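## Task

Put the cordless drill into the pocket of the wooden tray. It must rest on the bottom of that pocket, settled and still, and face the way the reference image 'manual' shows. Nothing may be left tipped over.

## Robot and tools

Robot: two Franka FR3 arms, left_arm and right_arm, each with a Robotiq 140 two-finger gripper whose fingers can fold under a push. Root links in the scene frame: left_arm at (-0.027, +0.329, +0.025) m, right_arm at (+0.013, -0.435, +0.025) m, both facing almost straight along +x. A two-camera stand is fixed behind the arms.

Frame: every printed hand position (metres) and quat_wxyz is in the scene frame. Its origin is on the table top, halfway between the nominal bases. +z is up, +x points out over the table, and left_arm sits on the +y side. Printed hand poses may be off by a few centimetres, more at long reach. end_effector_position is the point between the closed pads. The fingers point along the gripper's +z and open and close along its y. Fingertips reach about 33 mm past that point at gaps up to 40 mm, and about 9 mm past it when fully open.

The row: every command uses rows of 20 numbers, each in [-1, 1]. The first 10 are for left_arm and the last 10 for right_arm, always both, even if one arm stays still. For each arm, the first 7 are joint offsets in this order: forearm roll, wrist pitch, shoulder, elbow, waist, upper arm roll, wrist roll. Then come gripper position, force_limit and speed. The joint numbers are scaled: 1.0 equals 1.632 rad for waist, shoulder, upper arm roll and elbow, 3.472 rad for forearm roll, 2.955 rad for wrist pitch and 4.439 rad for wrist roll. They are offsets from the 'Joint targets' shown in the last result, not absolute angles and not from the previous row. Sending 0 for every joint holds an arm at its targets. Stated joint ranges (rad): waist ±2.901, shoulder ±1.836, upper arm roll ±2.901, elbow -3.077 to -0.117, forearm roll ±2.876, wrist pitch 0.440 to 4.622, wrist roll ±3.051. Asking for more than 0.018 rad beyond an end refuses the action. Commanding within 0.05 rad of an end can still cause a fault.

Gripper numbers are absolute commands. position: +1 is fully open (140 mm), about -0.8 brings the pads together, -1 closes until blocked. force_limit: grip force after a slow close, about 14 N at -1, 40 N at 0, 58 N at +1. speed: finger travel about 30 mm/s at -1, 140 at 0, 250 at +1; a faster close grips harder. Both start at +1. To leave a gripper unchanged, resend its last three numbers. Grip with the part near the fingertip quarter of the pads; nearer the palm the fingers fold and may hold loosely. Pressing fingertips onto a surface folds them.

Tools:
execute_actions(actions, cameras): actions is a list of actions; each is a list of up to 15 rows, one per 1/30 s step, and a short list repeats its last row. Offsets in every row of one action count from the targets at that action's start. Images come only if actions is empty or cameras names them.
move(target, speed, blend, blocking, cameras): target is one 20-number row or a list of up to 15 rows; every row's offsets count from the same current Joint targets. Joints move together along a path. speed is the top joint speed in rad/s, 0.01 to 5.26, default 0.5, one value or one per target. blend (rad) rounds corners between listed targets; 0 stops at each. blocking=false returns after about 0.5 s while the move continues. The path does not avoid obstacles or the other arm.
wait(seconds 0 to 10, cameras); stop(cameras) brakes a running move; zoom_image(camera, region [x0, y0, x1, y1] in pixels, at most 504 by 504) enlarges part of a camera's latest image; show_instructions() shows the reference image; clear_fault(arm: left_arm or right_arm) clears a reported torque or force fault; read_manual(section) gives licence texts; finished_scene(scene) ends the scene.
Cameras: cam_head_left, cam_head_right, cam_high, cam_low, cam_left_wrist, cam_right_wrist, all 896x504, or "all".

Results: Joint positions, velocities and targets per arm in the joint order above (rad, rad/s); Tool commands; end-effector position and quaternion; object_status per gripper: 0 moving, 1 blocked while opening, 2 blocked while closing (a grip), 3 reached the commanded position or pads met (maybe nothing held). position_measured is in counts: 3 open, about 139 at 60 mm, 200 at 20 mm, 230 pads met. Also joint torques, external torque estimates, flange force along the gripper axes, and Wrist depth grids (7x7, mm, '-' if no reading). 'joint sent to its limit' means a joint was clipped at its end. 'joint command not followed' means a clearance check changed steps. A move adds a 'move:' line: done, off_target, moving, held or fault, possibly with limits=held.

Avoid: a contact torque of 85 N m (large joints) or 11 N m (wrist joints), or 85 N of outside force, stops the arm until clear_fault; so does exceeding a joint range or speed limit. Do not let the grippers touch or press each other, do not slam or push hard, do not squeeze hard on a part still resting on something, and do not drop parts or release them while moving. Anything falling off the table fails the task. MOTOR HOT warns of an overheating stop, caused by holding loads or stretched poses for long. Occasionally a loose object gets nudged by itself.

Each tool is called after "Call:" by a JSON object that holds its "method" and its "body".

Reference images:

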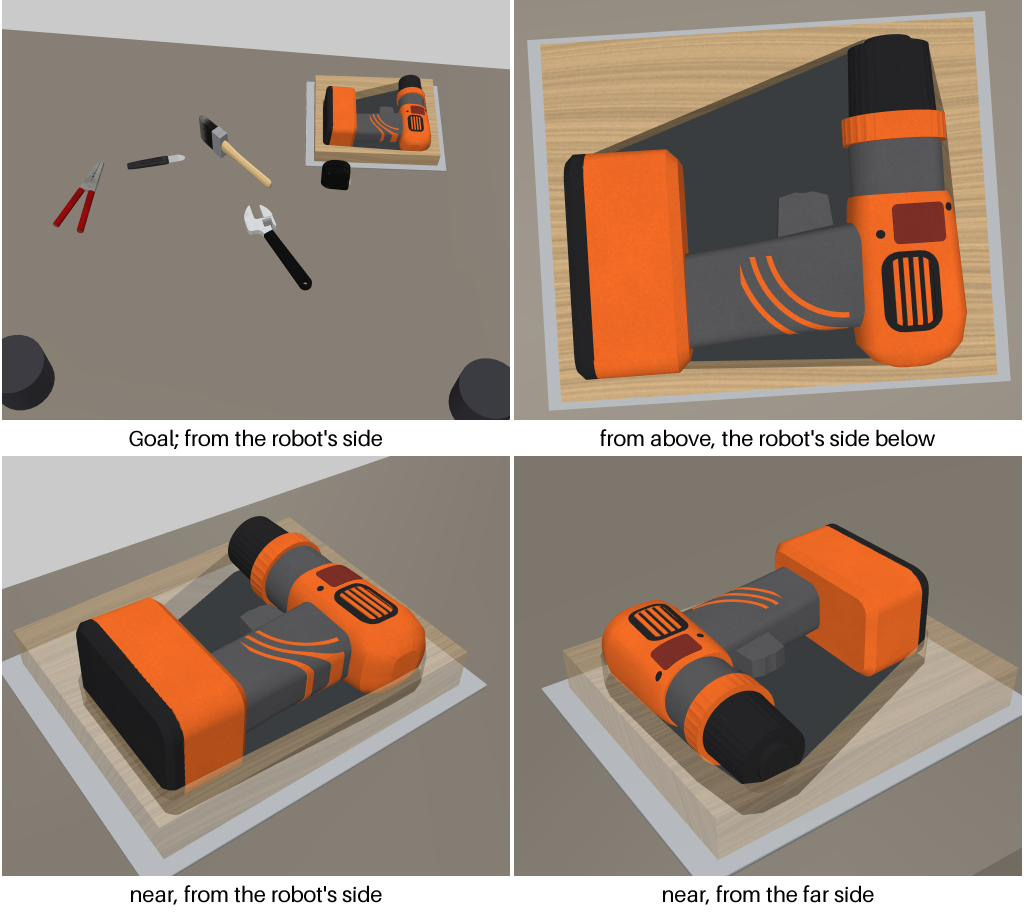

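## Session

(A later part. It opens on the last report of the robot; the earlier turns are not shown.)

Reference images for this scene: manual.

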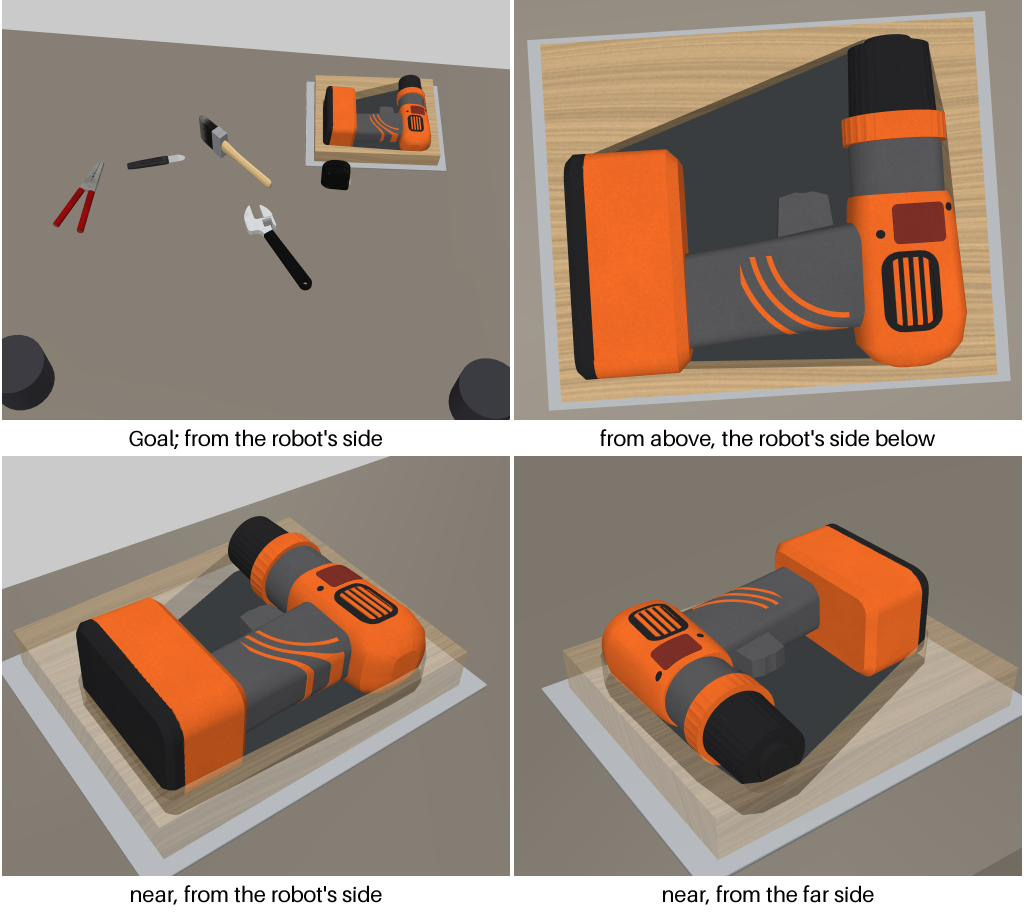

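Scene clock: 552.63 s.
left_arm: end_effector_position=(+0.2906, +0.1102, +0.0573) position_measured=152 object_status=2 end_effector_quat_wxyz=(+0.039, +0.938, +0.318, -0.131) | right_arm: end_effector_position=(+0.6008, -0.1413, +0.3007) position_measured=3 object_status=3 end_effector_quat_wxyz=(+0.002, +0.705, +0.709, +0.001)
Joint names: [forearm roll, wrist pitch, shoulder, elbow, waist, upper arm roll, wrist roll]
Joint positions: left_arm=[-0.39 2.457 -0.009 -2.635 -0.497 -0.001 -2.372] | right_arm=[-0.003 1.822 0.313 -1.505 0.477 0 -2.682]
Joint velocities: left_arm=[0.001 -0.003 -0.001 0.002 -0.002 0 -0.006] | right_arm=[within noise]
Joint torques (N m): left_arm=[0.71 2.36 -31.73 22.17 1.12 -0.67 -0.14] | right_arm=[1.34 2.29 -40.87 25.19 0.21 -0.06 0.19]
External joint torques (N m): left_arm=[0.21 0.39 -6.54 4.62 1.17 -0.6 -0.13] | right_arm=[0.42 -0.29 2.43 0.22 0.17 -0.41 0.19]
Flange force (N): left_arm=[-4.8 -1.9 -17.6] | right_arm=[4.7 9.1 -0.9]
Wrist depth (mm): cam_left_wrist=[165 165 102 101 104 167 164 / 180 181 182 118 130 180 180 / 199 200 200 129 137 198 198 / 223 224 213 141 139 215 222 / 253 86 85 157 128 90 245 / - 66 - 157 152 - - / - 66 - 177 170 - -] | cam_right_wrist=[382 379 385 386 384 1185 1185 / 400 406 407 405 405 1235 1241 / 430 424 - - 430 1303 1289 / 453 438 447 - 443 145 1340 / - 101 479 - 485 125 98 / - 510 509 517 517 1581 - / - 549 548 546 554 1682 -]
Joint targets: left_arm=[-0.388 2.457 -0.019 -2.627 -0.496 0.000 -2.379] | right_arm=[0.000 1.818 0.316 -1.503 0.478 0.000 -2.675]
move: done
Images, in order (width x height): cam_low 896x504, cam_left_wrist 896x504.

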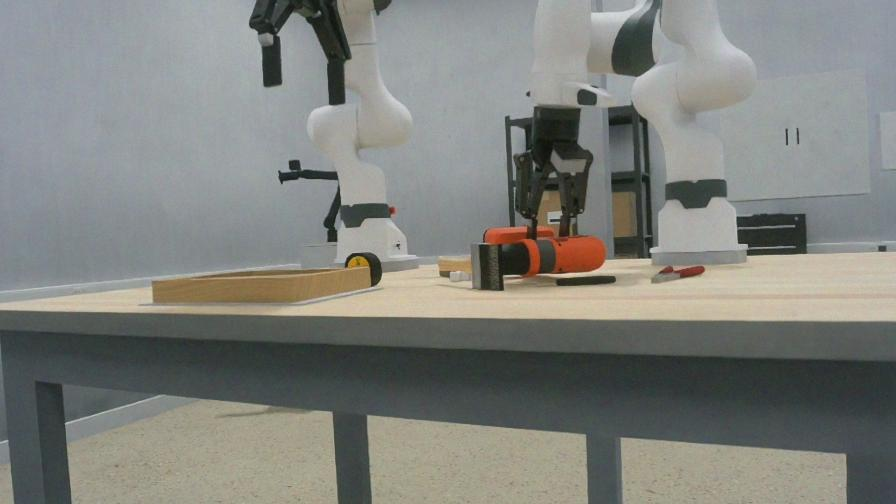

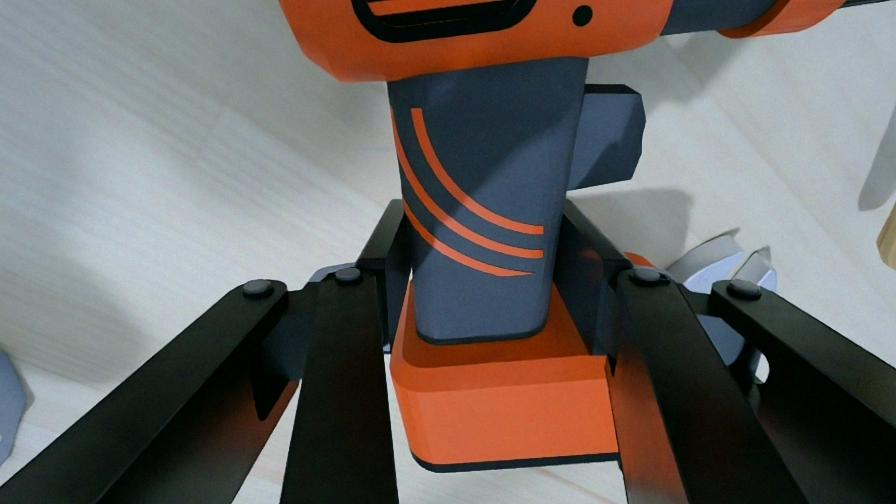

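Call:
{"method": "move", "body": {"target": [0.026,-0.0761,-0.1226,0.0214,0.0135,0,-0.0230,-0.98,0.2,-1,0,0,0,0,0,0,0,1,1,1], "speed": 0.2, "cameras": ["cam_low","cam_left_wrist"]}}

Call:
{"method": "zoom_image", "body": {"camera": "cam_low", "region": [430, 110, 650, 310]}}

Scene clock: 563.90 s.
left_arm: end_effector_position=(+0.2895, +0.1118, +0.1370) position_measured=154 object_status=2 end_effector_quat_wxyz=(+0.036, +0.938, +0.319, -0.130) | right_arm: end_effector_position=(+0.6008, -0.1413, +0.3007) position_measured=3 object_status=3 end_effector_quat_wxyz=(+0.002, +0.705, +0.709, +0.001)
Joint names: [forearm roll, wrist pitch, shoulder, elbow, waist, upper arm roll, wrist roll]
Joint positions: left_arm=[-0.299 2.231 -0.21 -2.6 -0.475 -0.001 -2.474] | right_arm=[-0.003 1.822 0.313 -1.505 0.477 0 -2.682]
Joint velocities: left_arm=[0.001 -0.002 0.002 0.001 -0.001 0 -0.007] | right_arm=[within noise]
Joint torques (N m): left_arm=[0.52 2.55 -27.53 25.94 1.18 -0.82 -0.24] | right_arm=[1.35 2.31 -40.88 25.16 0.21 -0.06 0.17]
External joint torques (N m): left_arm=[-0.02 0.52 -5.92 4.92 1.17 -0.64 -0.23] | right_arm=[0.43 -0.27 2.35 0.22 0.29 -0.32 0.17]
Flange force (N): left_arm=[-4.9 -2.5 -14.8] | right_arm=[4.7 8.7 -0.9]
Wrist depth (mm): cam_left_wrist=[239 238 - 101 105 241 234 / 261 261 261 119 130 259 258 / 289 288 286 129 137 278 285 / 317 321 306 141 142 310 318 / 324 86 85 156 151 90 350 / - 66 - 157 152 - - / - 66 - 176 - - -] | cam_right_wrist=[387 379 386 387 384 1174 1180 / 405 401 407 407 404 1241 1261 / 427 428 426 - 428 1275 1296 / 451 440 451 - 446 145 1332 / - 101 479 - 479 125 98 / - 510 510 510 517 1530 - / - 549 548 544 557 1694 -]
Joint targets: left_arm=[-0.298 2.232 -0.219 -2.592 -0.474 0.000 -2.481] | right_arm=[0.000 1.818 0.316 -1.503 0.478 0.000 -2.675]
move: done
Images, in order (width x height): cam_low 896x504, cam_left_wrist 896x504.

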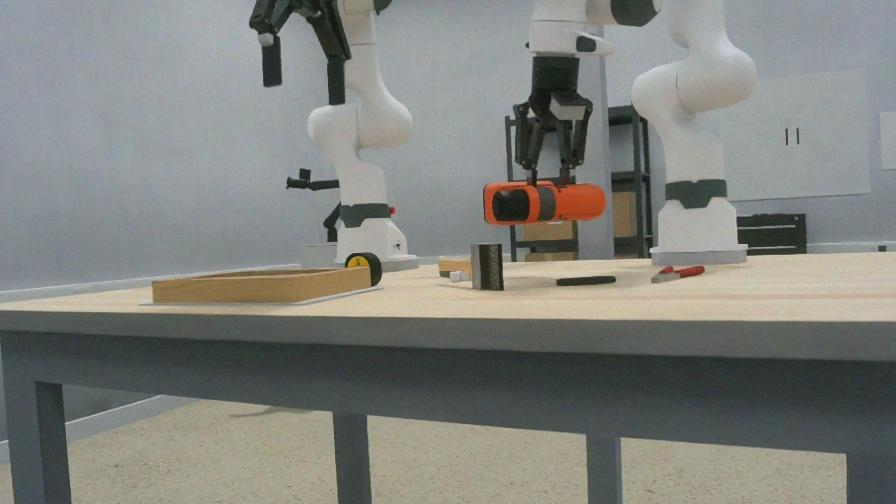

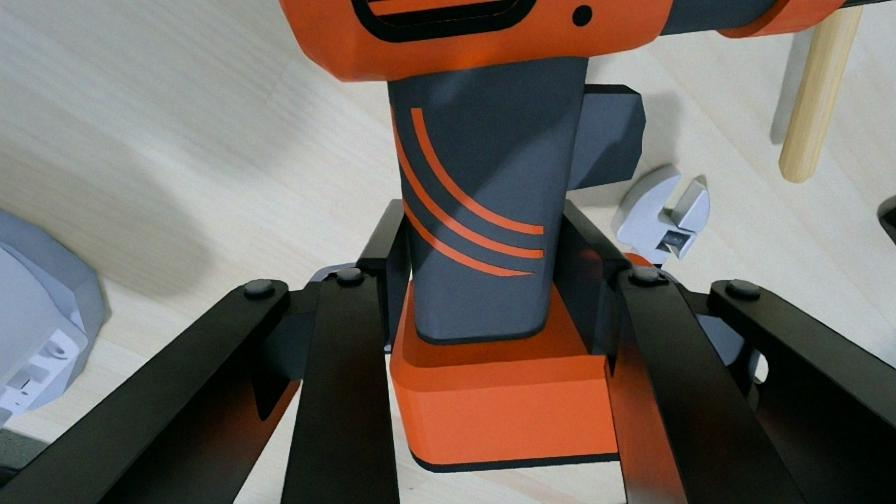

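Scaled by 2.291.

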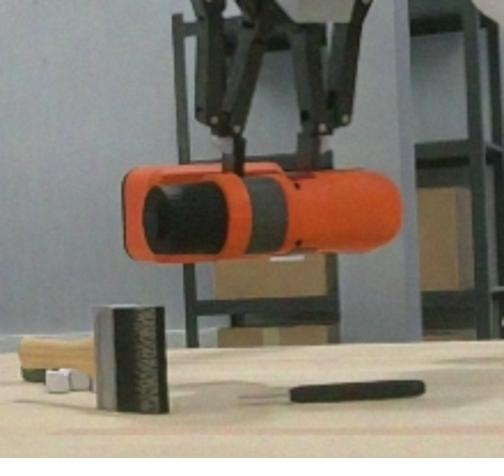

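Call:
{"method": "move", "body": {"target": [[0,0,-0.2028,0,0,0,0,-0.98,0.2,-1,0,0,0,0,0,0,0,1,1,1],[-0.2929,-0.1580,-0.0190,0.0251,0.4087,0,0.8734,-0.98,0.2,-1,0,0,0,0,0,0,0,1,1,1]], "speed": [0.35,0.9], "blend": [0.05,0], "cameras": ["cam_low","cam_left_wrist","cam_high","cam_head_right"]}}

Scene clock: 633.17 s.
left_arm: end_effector_position=(+0.4255, +0.1399, +0.3243) position_measured=154 object_status=2 end_effector_quat_wxyz=(-0.198, -0.423, +0.699, -0.542) | right_arm: end_effector_position=(+0.6008, -0.1413, +0.3007) position_measured=3 object_status=3 end_effector_quat_wxyz=(+0.002, +0.705, +0.709, +0.001)
Joint names: [forearm roll, wrist pitch, shoulder, elbow, waist, upper arm roll, wrist roll]
Joint positions: left_arm=[-1.301 1.782 -0.246 -2.56 0.192 -0.001 1.394] | right_arm=[-0.003 1.822 0.313 -1.505 0.477 0 -2.682]
Joint velocities: left_arm=[0.001 0 -0.001 0.001 0 -0.001 0.008] | right_arm=[within noise]
Joint torques (N m): left_arm=[-4.34 -2.93 -24.91 26.16 1.16 0.41 -0.18] | right_arm=[1.33 2.3 -40.86 25.18 0.18 -0.02 0.19]
External joint torques (N m): left_arm=[-3.07 -2.13 -4.34 4.82 1.11 -0.04 -0.14] | right_arm=[0.4 -0.28 2.4 0.24 -0.03 -0.51 0.19]
Flange force (N): left_arm=[7.5 -8.0 -2.9] | right_arm=[4.5 9.2 -0.9]
Wrist depth (mm): cam_left_wrist=[- 347 105 101 105 580 503 / - 404 - 119 130 580 471 / - - - 129 137 517 413 / - 3037 111 141 142 458 384 / 2761 86 85 157 128 90 343 / - 66 - 153 151 - - / - 66 - 470 - - -] | cam_right_wrist=[381 381 387 385 384 1168 1204 / 400 405 405 403 405 1228 1216 / 429 429 422 - 425 1275 1289 / 450 441 450 - 450 145 1340 / - 101 479 - 482 125 98 / - 509 509 515 506 1540 - / - 548 545 544 558 1670 -]
Joint targets: left_arm=[-1.315 1.765 -0.250 -2.551 0.194 0.000 1.397] | right_arm=[0.000 1.818 0.316 -1.503 0.478 0.000 -2.675]
move: off_target (left_arm); left_arm: the wrist pitch is farthest, 0.017 rad from its target
Images, in order (width x height): cam_head_right 896x504, cam_high 896x504, cam_low 896x504, cam_left_wrist 896x504.

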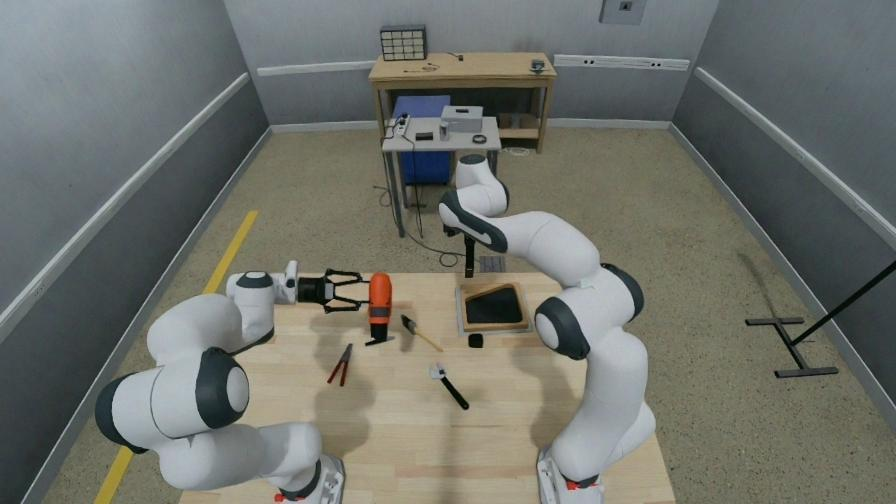

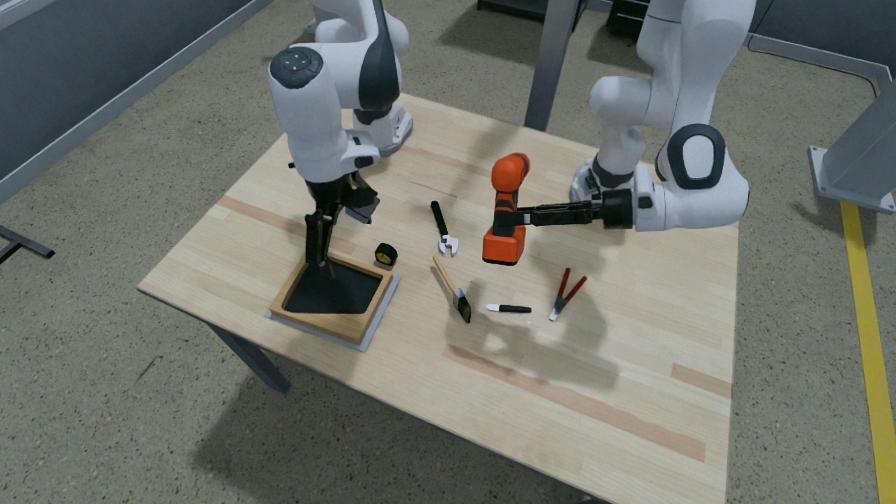

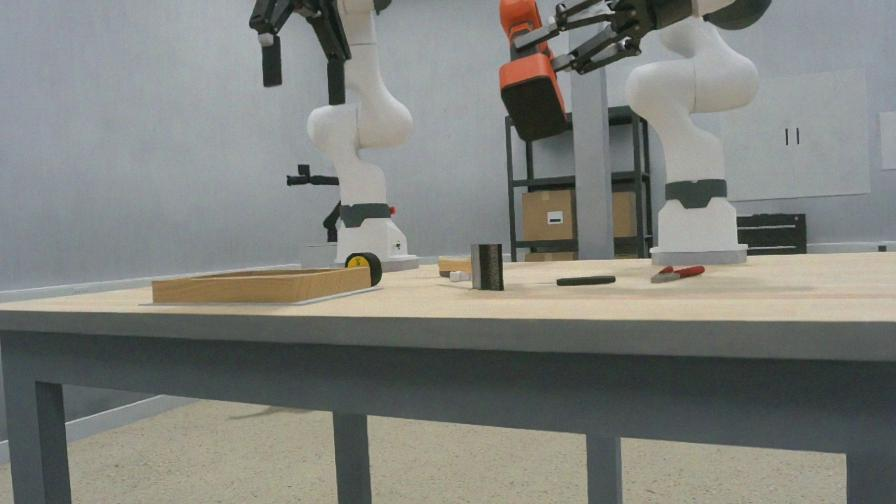

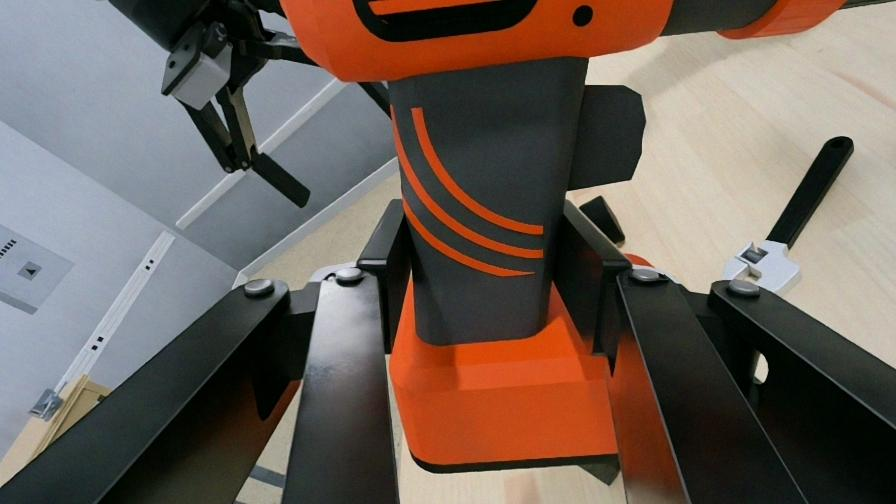

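Call:
{"method": "move", "body": {"target": [-0.0035,-0.0050,0.3333,0,0,0,0,-0.98,0.2,-1,0,0,0,0,0,0,0,1,1,1], "speed": 0.25, "cameras": ["cam_low","cam_high"]}}

Call:
{"method": "zoom_image", "body": {"camera": "cam_low", "region": [450, 130, 700, 310]}}

Scene clock: 644.17 s.
left_arm: end_effector_position=(+0.3593, +0.1234, +0.1254) position_measured=154 object_status=2 end_effector_quat_wxyz=(-0.395, -0.539, +0.585, -0.460) | right_arm: end_effector_position=(+0.6008, -0.1413, +0.3007) position_measured=3 object_status=3 end_effector_quat_wxyz=(+0.002, +0.705, +0.709, +0.001)
Joint names: [forearm roll, wrist pitch, shoulder, elbow, waist, upper arm roll, wrist roll]
Joint positions: left_arm=[-1.319 1.776 0.297 -2.556 0.192 0 1.396] | right_arm=[-0.003 1.822 0.313 -1.505 0.477 0 -2.682]
Joint torques (N m): left_arm=[-2.06 -5.08 -33.88 14.36 1.13 -1.38 -0.14] | right_arm=[1.34 2.3 -40.81 25.11 0.18 -0.05 0.21]
External joint torques (N m): left_arm=[-1.56 -3.33 -4.55 2.86 1.06 -0.97 -0.16] | right_arm=[0.42 -0.28 2.4 0.17 0.13 -0.42 0.21]
Flange force (N): left_arm=[12.0 -3.2 -3.9] | right_arm=[4.5 8.7 -0.8]
Wrist depth (mm): cam_left_wrist=[- - 103 101 105 547 526 / - - 750 119 131 547 490 / 2730 511 504 129 138 400 384 / 2359 434 408 141 142 333 313 / 372 86 85 157 150 90 261 / - 66 - 153 151 - - / - 66 - 210 - - -] | cam_right_wrist=[381 379 382 386 383 1174 1185 / 400 405 405 409 406 1228 1228 / 426 428 - - 426 1289 1296 / 450 443 451 - 447 145 1371 / - 101 478 465 478 125 98 / - 508 514 522 517 1560 - / - 545 541 551 555 1624 -]
Joint targets: left_arm=[-1.327 1.750 0.294 -2.551 0.194 0.000 1.397] | right_arm=[0.000 1.818 0.316 -1.503 0.478 0.000 -2.675]
move: off_target (left_arm); left_arm: the wrist pitch is farthest, 0.026 rad from its target
Images, in order (width x height): cam_high 896x504, cam_low 896x504.

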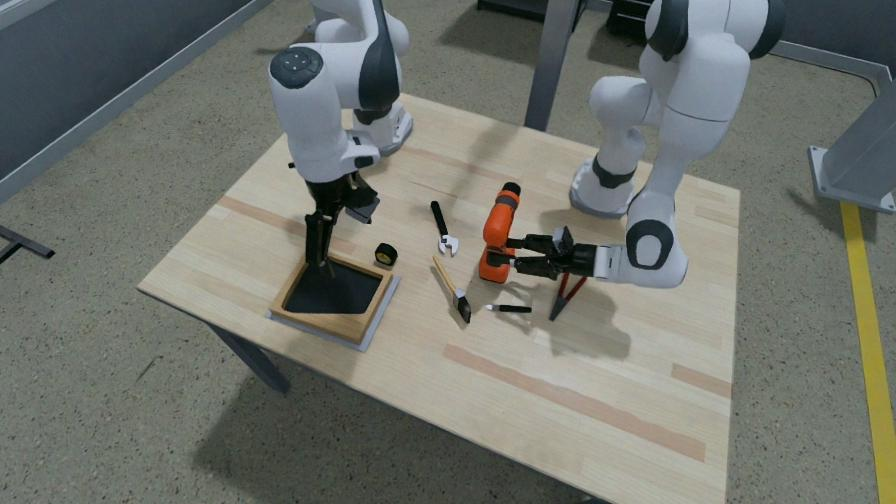

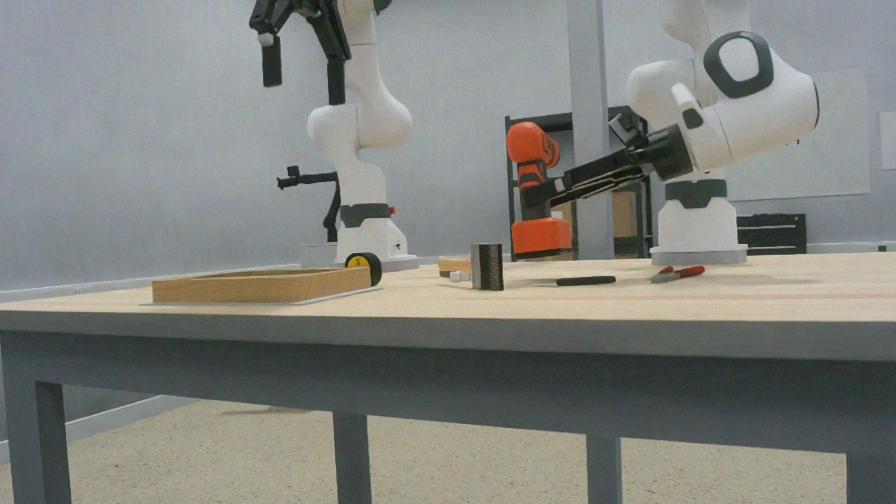

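Scaled by 2.016.

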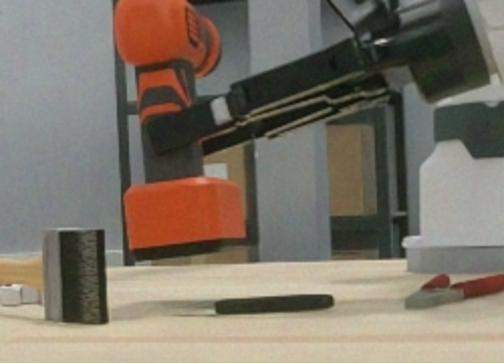

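Call:
{"method": "move", "body": {"target": [-0.0030,0.0047,0.0415,0.0079,0,0,0.0122,-0.98,0.2,-1,0,0,0,0,0,0,0,1,1,1], "speed": 0.06, "cameras": ["cam_low","cam_left_wrist"]}}

Call:
{"method": "zoom_image", "body": {"camera": "cam_low", "region": [450, 150, 650, 310]}}

Scene clock: 664.20 s.
left_arm: end_effector_position=(+0.3539, +0.1226, +0.1041) position_measured=154 object_status=2 end_effector_quat_wxyz=(-0.397, -0.538, +0.583, -0.461) | right_arm: end_effector_position=(+0.6008, -0.1413, +0.3007) position_measured=3 object_status=3 end_effector_quat_wxyz=(+0.002, +0.705, +0.709, +0.001)
Joint names: [forearm roll, wrist pitch, shoulder, elbow, waist, upper arm roll, wrist roll]
Joint positions: left_arm=[-1.331 1.783 0.364 -2.542 0.192 0 1.448] | right_arm=[-0.003 1.822 0.313 -1.505 0.477 0 -2.682]
Joint velocities: left_arm=[-0.001 -0.001 0.001 0.001 0 0 0.007] | right_arm=[within noise]
Joint torques (N m): left_arm=[-1.78 -4.59 -34.56 12.69 1.16 -1.7 -0.08] | right_arm=[1.34 2.29 -40.83 25.2 0.2 -0.05 0.24]
External joint torques (N m): left_arm=[-1.38 -2.76 -4.46 2.51 1.25 -1.04 -0.1] | right_arm=[0.41 -0.28 2.24 0.37 0.07 -0.48 0.24]
Flange force (N): left_arm=[11.6 -2.8 -3.3] | right_arm=[4.7 9.2 -1.2]
Wrist depth (mm): cam_left_wrist=[- 2963 103 101 105 533 530 / - 2825 601 119 130 494 448 / 2999 462 421 129 137 370 348 / 433 397 365 141 142 303 282 / 336 86 85 157 128 90 235 / - 66 - 154 152 - - / - 66 - 190 187 - -] | cam_right_wrist=[381 381 386 385 388 1168 1185 / 399 405 407 401 405 1228 1241 / 430 426 - - 430 1303 1261 / 453 442 449 - 448 145 1387 / - 101 471 466 480 125 98 / - 509 509 511 515 1570 - / - 548 546 546 554 1613 -]
Joint targets: left_arm=[-1.337 1.764 0.361 -2.538 0.194 0.000 1.451] | right_arm=[0.000 1.818 0.316 -1.503 0.478 0.000 -2.675]
move: off_target (left_arm); left_arm: the wrist pitch is farthest, 0.019 rad from its target
Images, in order (width x height): cam_low 896x504, cam_left_wrist 896x504.

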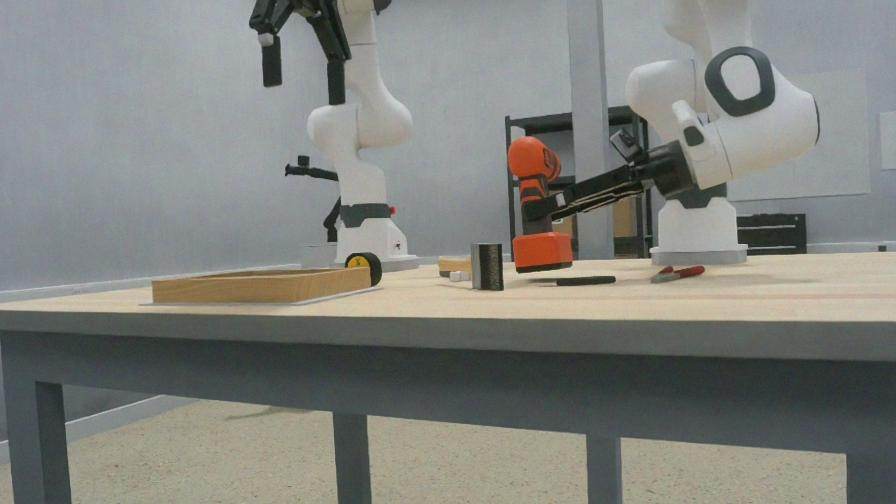

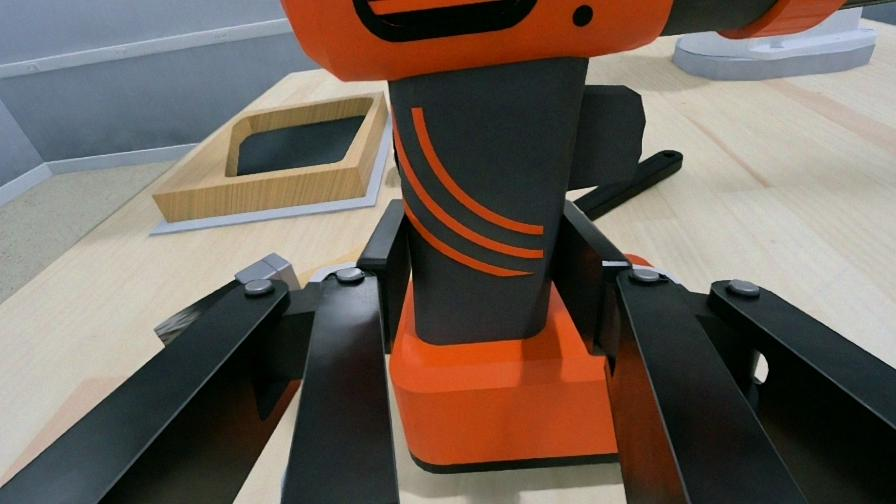

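Scaled by 2.520.

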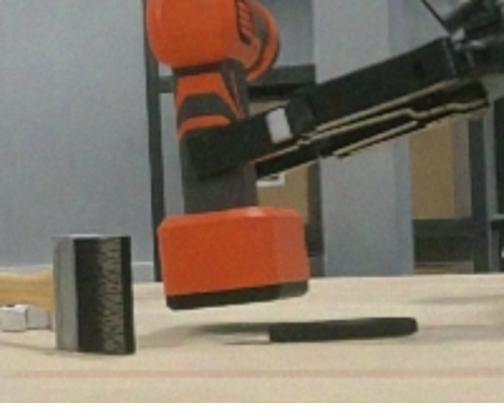

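Call:
{"method": "move", "body": {"target": [-0.0011,0.0017,0.0151,0.0029,0,0,0.0044,-0.98,0.2,-1,0,0,0,0,0,0,0,1,1,1], "speed": 0.05}}

Call:
{"method": "move", "body": {"target": [-0.0005,0.0009,0.0075,0.0014,0,0,0.0022,-0.98,0.2,-1,0,0,0,0,0,0,0,1,1,1], "speed": 0.03, "cameras": ["cam_low"]}}

Call:
{"method": "zoom_image", "body": {"camera": "cam_low", "region": [480, 200, 620, 310]}}

Scene clock: 672.73 s.
left_arm: end_effector_position=(+0.3517, +0.1227, +0.0955) position_measured=154 object_status=2 end_effector_quat_wxyz=(-0.397, -0.538, +0.583, -0.461) | right_arm: end_effector_position=(+0.6008, -0.1413, +0.3007) position_measured=3 object_status=3 end_effector_quat_wxyz=(+0.002, +0.705, +0.709, +0.001)
Joint names: [forearm roll, wrist pitch, shoulder, elbow, waist, upper arm roll, wrist roll]
Joint positions: left_arm=[-1.335 1.788 0.389 -2.537 0.192 0.001 1.468] | right_arm=[-0.003 1.822 0.313 -1.505 0.477 0 -2.682]
Joint torques (N m): left_arm=[-1.68 -4.62 -34.84 12.12 1.17 -1.8 -0.16] | right_arm=[1.34 2.3 -40.85 25.19 0.21 -0.07 0.18]
External joint torques (N m): left_arm=[-1.32 -2.79 -4.44 2.35 1.14 -1.23 -0.18] | right_arm=[0.41 -0.26 2.15 0.38 0 -0.56 0.18]
Flange force (N): left_arm=[11.8 -2.8 -3.1] | right_arm=[4.4 9.0 -1.2]
Wrist depth (mm): cam_left_wrist=[- - 103 101 105 540 519 / 3521 607 591 119 130 474 426 / 2963 428 410 129 137 356 329 / 404 380 237 142 142 287 271 / 323 86 85 157 150 90 225 / - 66 - 153 151 - - / - 66 - 181 178 - -] | cam_right_wrist=[378 382 384 384 386 1185 1174 / 400 405 402 401 406 1228 1248 / 426 426 - - 430 1289 1317 / 452 437 449 - 451 145 1355 / - 101 474 - 485 125 98 / - 510 511 512 515 1550 - / - 544 546 550 551 1694 -]
Joint targets: left_arm=[-1.341 1.769 0.386 -2.534 0.194 0.000 1.470] | right_arm=[0.000 1.818 0.316 -1.503 0.478 0.000 -2.675]
move: off_target (left_arm); left_arm: the wrist pitch is farthest, 0.019 rad from its target

Scene clock: 673.43 s.
left_arm: end_effector_position=(+0.3510, +0.1228, +0.0920) position_measured=154 object_status=2 end_effector_quat_wxyz=(-0.397, -0.539, +0.583, -0.461) | right_arm: end_effector_position=(+0.6008, -0.1413, +0.3007) position_measured=3 object_status=3 end_effector_quat_wxyz=(+0.002, +0.705, +0.709, +0.001)
Joint names: [forearm roll, wrist pitch, shoulder, elbow, waist, upper arm roll, wrist roll]
Joint positions: left_arm=[-1.337 1.79 0.399 -2.535 0.193 0.001 1.474] | right_arm=[-0.003 1.822 0.313 -1.505 0.477 0 -2.682]
Joint torques (N m): left_arm=[-1.66 -4.05 -33.89 11.88 0.91 -1.91 0.16] | right_arm=[1.33 2.3 -40.84 25.19 0.21 -0.08 0.17]
External joint torques (N m): left_arm=[-1.31 -2.23 -3.39 2.29 0.85 -1.35 0.14] | right_arm=[0.41 -0.27 2.34 0.27 0.17 -0.44 0.17]
Flange force (N): left_arm=[7.8 -3.2 -1.0] | right_arm=[4.6 9.0 -1.0]
Wrist depth (mm): cam_left_wrist=[2612 - 103 101 103 545 511 / 2504 - 550 119 131 473 421 / 2858 437 412 129 137 353 326 / 391 371 238 141 142 283 267 / 312 86 85 156 151 90 221 / - 66 - 155 151 - - / - 66 - 177 176 - -] | cam_right_wrist=[382 381 387 386 386 1162 1157 / 399 405 405 401 405 1228 1228 / 423 426 416 - 429 1289 1303 / 450 442 452 440 452 145 1371 / - 101 474 481 480 125 98 / - 507 507 518 519 1570 - / - 541 544 543 551 1624 -]
Joint targets: left_arm=[-1.343 1.772 0.398 -2.531 0.194 0.000 1.480] | right_arm=[0.000 1.818 0.316 -1.503 0.478 0.000 -2.675]
move: off_target (left_arm); left_arm: the wrist pitch is farthest, 0.018 rad from its target
Images, in order (width x height): cam_low 896x504.

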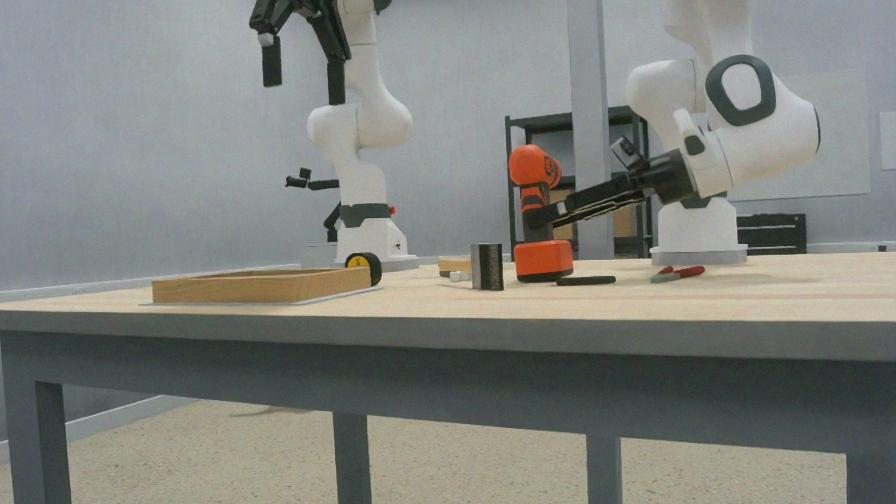

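Scaled by 3.600.

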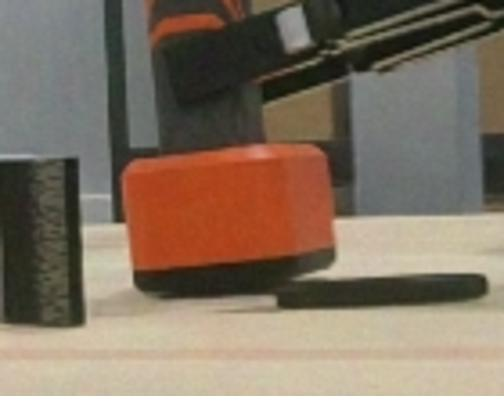

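Call:
{"method": "zoom_image", "body": {"camera": "cam_low", "region": [500, 225, 590, 295]}}

Scaled by 5.600.

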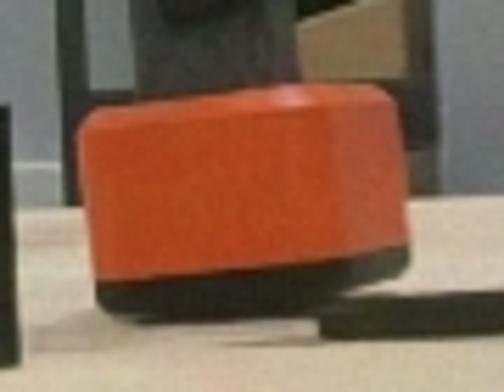

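Call:
{"method": "move", "body": {"target": [-0.0047,-0.0265,0,0,0,0,0.0002,-0.98,0.2,-1,0,0,0,0,0,0,0,1,1,1], "speed": 0.08, "cameras": ["cam_low"]}}

Call:
{"method": "zoom_image", "body": {"camera": "cam_low", "region": [480, 120, 640, 300]}}

Scene clock: 711.23 s.
left_arm: end_effector_position=(+0.3512, +0.1118, +0.1119) position_measured=154 object_status=2 end_effector_quat_wxyz=(-0.415, -0.524, +0.567, -0.482) | right_arm: end_effector_position=(+0.6008, -0.1413, +0.3007) position_measured=3 object_status=3 end_effector_quat_wxyz=(+0.002, +0.705, +0.709, +0.001)
Joint names: [forearm roll, wrist pitch, shoulder, elbow, waist, upper arm roll, wrist roll]
Joint positions: left_arm=[-1.353 1.722 0.401 -2.535 0.193 0.001 1.48] | right_arm=[-0.003 1.822 0.313 -1.505 0.477 0 -2.682]
Joint velocities: left_arm=[-0.001 -0.004 0 0 0 0.001 0.001] | right_arm=[within noise]
Joint torques (N m): left_arm=[-1.7 -5.56 -34.9 11.83 0.91 -2.06 -0.17] | right_arm=[1.33 2.3 -40.91 25.14 0.22 -0.07 0.19]
External joint torques (N m): left_arm=[-1.32 -3.52 -4.45 2.34 0.93 -1.32 -0.19] | right_arm=[0.4 -0.29 2.47 0.13 0.03 -0.55 0.19]
Flange force (N): left_arm=[12.3 -3.3 -2.7] | right_arm=[4.4 8.9 -0.7]
Wrist depth (mm): cam_left_wrist=[- 2557 103 101 104 131 534 / 2825 - - 119 131 552 521 / 2999 552 522 129 137 422 391 / 2557 420 419 142 142 331 304 / 369 86 85 153 128 90 250 / - 66 - 154 - - - / - 66 - 195 - - -] | cam_right_wrist=[381 381 384 384 384 1185 1168 / 402 407 408 405 402 1235 1228 / 428 427 430 - 426 1317 1303 / 450 442 446 427 455 145 1347 / - 101 477 - 479 125 98 / - 509 510 506 520 1520 - / - 545 545 548 550 1624 -]
Joint targets: left_arm=[-1.359 1.693 0.398 -2.531 0.194 0.000 1.481] | right_arm=[0.000 1.818 0.316 -1.503 0.478 0.000 -2.675]
move: off_target (left_arm); left_arm: the wrist pitch is farthest, 0.028 rad from its target
Images, in order (width x height): cam_low 896x504.

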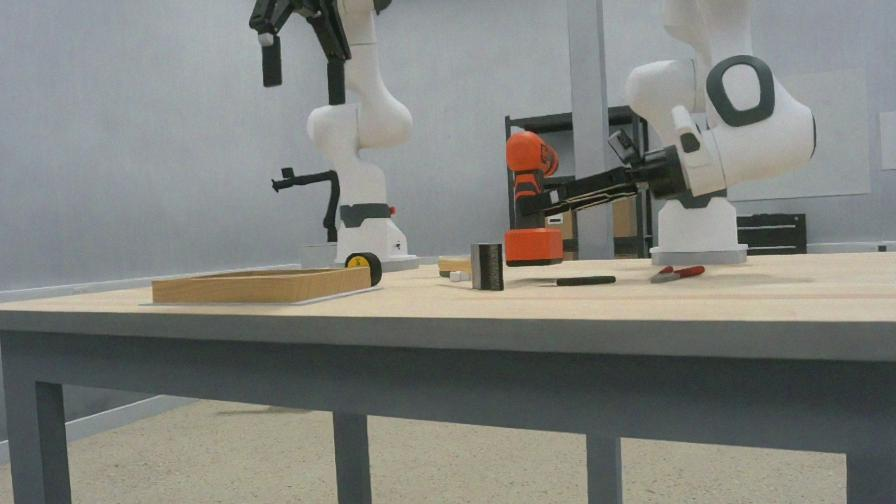

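Scaled by 2.800.

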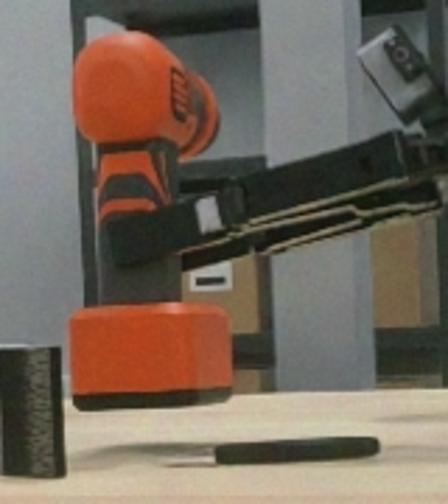

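Call:
{"method": "move", "body": {"target": [-0.0020,0.0030,0.0283,0.0054,0,0,0.0083,-0.98,0.2,-1,0,0,0,0,0,0,0,1,1,1], "speed": 0.06, "cameras": ["cam_low"]}}

Call:
{"method": "zoom_image", "body": {"camera": "cam_low", "region": [490, 210, 600, 300]}}

Scene clock: 719.80 s.
left_arm: end_effector_position=(+0.3466, +0.1106, +0.0982) position_measured=154 object_status=2 end_effector_quat_wxyz=(-0.417, -0.523, +0.564, -0.484) | right_arm: end_effector_position=(+0.6008, -0.1413, +0.3007) position_measured=3 object_status=3 end_effector_quat_wxyz=(+0.002, +0.705, +0.709, +0.001)
Joint names: [forearm roll, wrist pitch, shoulder, elbow, waist, upper arm roll, wrist roll]
Joint positions: left_arm=[-1.36 1.723 0.447 -2.526 0.193 0.001 1.515] | right_arm=[-0.003 1.822 0.313 -1.505 0.477 0 -2.682]
Joint velocities: left_arm=[-0.001 0 0 -0.002 0.001 0 0.006] | right_arm=[within noise]
Joint torques (N m): left_arm=[-1.52 -5.02 -35.37 10.75 0.89 -2.23 -0.04] | right_arm=[1.35 2.31 -40.85 25.2 0.23 -0.08 0.2]
External joint torques (N m): left_arm=[-1.19 -2.95 -4.31 2 0.81 -1.52 -0.06] | right_arm=[0.43 -0.27 2.35 0.26 0.19 -0.45 0.2]
Flange force (N): left_arm=[11.9 -2.7 -1.5] | right_arm=[4.7 9.0 -1.0]
Wrist depth (mm): cam_left_wrist=[- - 103 101 105 130 526 / - 2927 738 119 130 546 499 / 3075 530 499 129 138 387 368 / 469 411 385 141 142 311 285 / 342 86 85 156 128 90 233 / - 66 - 154 153 - - / - 66 - 176 178 - -] | cam_right_wrist=[381 381 387 386 385 1191 1180 / 399 404 405 405 406 1228 1241 / 426 428 421 - 425 1296 1303 / 450 442 452 - 453 145 1363 / - 101 479 498 483 125 98 / - 511 508 513 521 1520 - / - 548 543 549 554 1670 -]
Joint targets: left_arm=[-1.366 1.702 0.444 -2.522 0.194 0.000 1.518] | right_arm=[0.000 1.818 0.316 -1.503 0.478 0.000 -2.675]
move: off_target (left_arm); left_arm: the wrist pitch is farthest, 0.021 rad from its target
Images, in order (width x height): cam_low 896x504.

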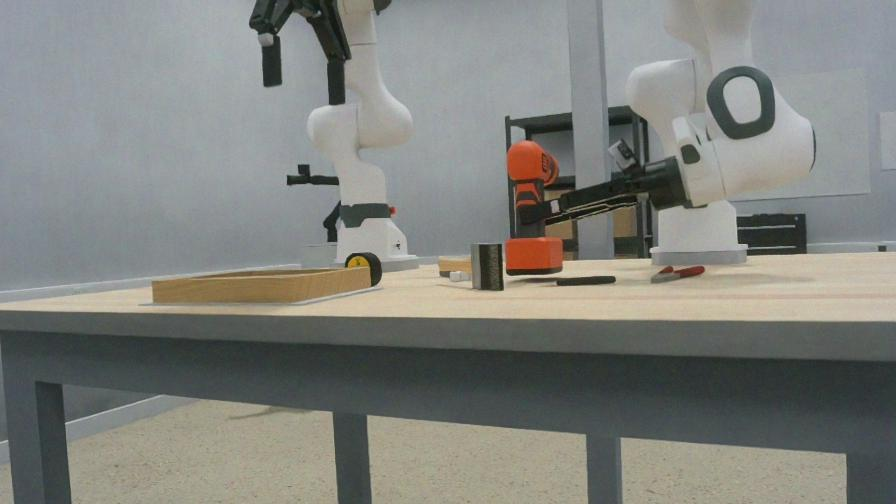

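Scaled by 4.582.

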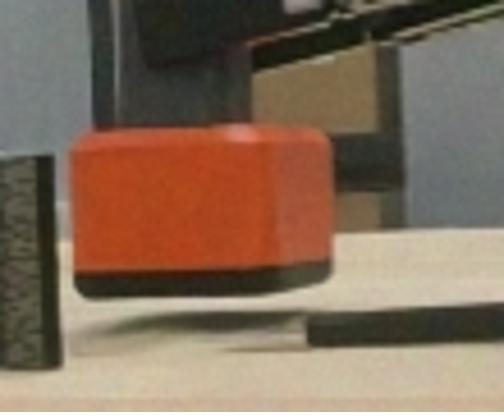

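Call:
{"method": "move", "body": {"target": [-0.0005,0.0008,0.0075,0.0014,0,0,0.0022,-0.98,0.2,-1,0,0,0,0,0,0,0,1,1,1], "speed": 0.04}}

Call:
{"method": "move", "body": {"target": [-0.0005,0.0008,0.0075,0.0014,0,0,0.0022,-0.98,0.2,-1,0,0,0,0,0,0,0,1,1,1], "speed": 0.04}}

Scene clock: 725.47 s.
left_arm: end_effector_position=(+0.3453, +0.1105, +0.0940) position_measured=154 object_status=2 end_effector_quat_wxyz=(-0.417, -0.523, +0.564, -0.484) | right_arm: end_effector_position=(+0.6008, -0.1413, +0.3007) position_measured=3 object_status=3 end_effector_quat_wxyz=(+0.002, +0.705, +0.709, +0.001)
Joint names: [forearm roll, wrist pitch, shoulder, elbow, waist, upper arm roll, wrist roll]
Joint positions: left_arm=[-1.362 1.725 0.459 -2.524 0.193 0.001 1.525] | right_arm=[-0.003 1.822 0.313 -1.505 0.477 0 -2.682]
Joint velocities: left_arm=[-0.001 0.001 0 0.001 -0.001 0.001 0.005] | right_arm=[within noise]
Joint torques (N m): left_arm=[-1.46 -5.05 -35.46 10.76 0.9 -2.3 -0.2] | right_arm=[1.34 2.3 -40.83 25.17 0.23 -0.05 0.19]
External joint torques (N m): left_arm=[-1.15 -2.97 -4.29 2.25 0.86 -1.53 -0.22] | right_arm=[0.41 -0.28 2.49 0.2 0.12 -0.46 0.19]
Flange force (N): left_arm=[11.6 -3.7 -1.8] | right_arm=[4.7 9.2 -0.8]
Wrist depth (mm): cam_left_wrist=[2531 2454 103 101 105 131 525 / - 3037 757 119 131 530 478 / 3075 424 439 129 138 377 356 / 452 407 376 141 142 303 277 / 333 86 85 156 150 90 228 / - 66 - 154 - - - / - 66 - 176 176 - -] | cam_right_wrist=[379 381 384 386 385 1162 1162 / 398 404 406 401 409 1235 1204 / 425 427 412 - 430 1340 1296 / 451 446 455 - 449 134 1363 / - 101 479 455 476 125 98 / - 509 509 520 518 1570 - / - 541 543 549 554 1706 -]
Joint targets: left_arm=[-1.368 1.704 0.457 -2.520 0.194 0.000 1.528] | right_arm=[0.000 1.818 0.316 -1.503 0.478 0.000 -2.675]
move: off_target (left_arm); left_arm: the wrist pitch is farthest, 0.021 rad from its target

Scene clock: 726.30 s.
left_arm: end_effector_position=(+0.3440, +0.1105, +0.0897) position_measured=154 object_status=2 end_effector_quat_wxyz=(-0.416, -0.523, +0.564, -0.484) | right_arm: end_effector_position=(+0.6008, -0.1413, +0.3007) position_measured=3 object_status=3 end_effector_quat_wxyz=(+0.002, +0.705, +0.709, +0.001)
Joint names: [forearm roll, wrist pitch, shoulder, elbow, waist, upper arm roll, wrist roll]
Joint positions: left_arm=[-1.364 1.728 0.471 -2.521 0.193 0.001 1.535] | right_arm=[-0.003 1.822 0.313 -1.505 0.477 0 -2.682]
Joint velocities: left_arm=[0.001 0.001 0 -0.001 0.001 0.001 0.004] | right_arm=[within noise]
Joint torques (N m): left_arm=[-1.38 -5.04 -35.57 10.32 0.9 -2.34 -0.11] | right_arm=[1.33 2.3 -40.86 25.13 0.21 -0.03 0.2]
External joint torques (N m): left_arm=[-1.1 -2.95 -4.33 2.06 0.9 -1.52 -0.13] | right_arm=[0.4 -0.26 2.17 0.31 -0.03 -0.55 0.2]
Flange force (N): left_arm=[11.8 -3.1 -1.9] | right_arm=[4.2 8.7 -1.1]
Wrist depth (mm): cam_left_wrist=[- - 103 101 105 535 520 / 3196 2405 841 119 130 526 478 / 2504 425 411 129 137 365 348 / 429 397 364 141 142 296 271 / 327 86 85 154 128 90 222 / - 66 - 161 157 - - / - 66 - 175 171 - -] | cam_right_wrist=[384 382 384 384 385 1168 1191 / 406 405 404 403 403 1235 1216 / 425 426 426 - 428 1289 1296 / 453 442 455 430 447 145 1340 / - 101 475 - 481 125 98 / - 508 510 520 517 1560 - / - 546 549 546 554 1658 -]
Joint targets: left_arm=[-1.370 1.707 0.469 -2.518 0.194 0.000 1.537] | right_arm=[0.000 1.818 0.316 -1.503 0.478 0.000 -2.675]
move: off_target (left_arm); left_arm: the wrist pitch is farthest, 0.021 rad from its target


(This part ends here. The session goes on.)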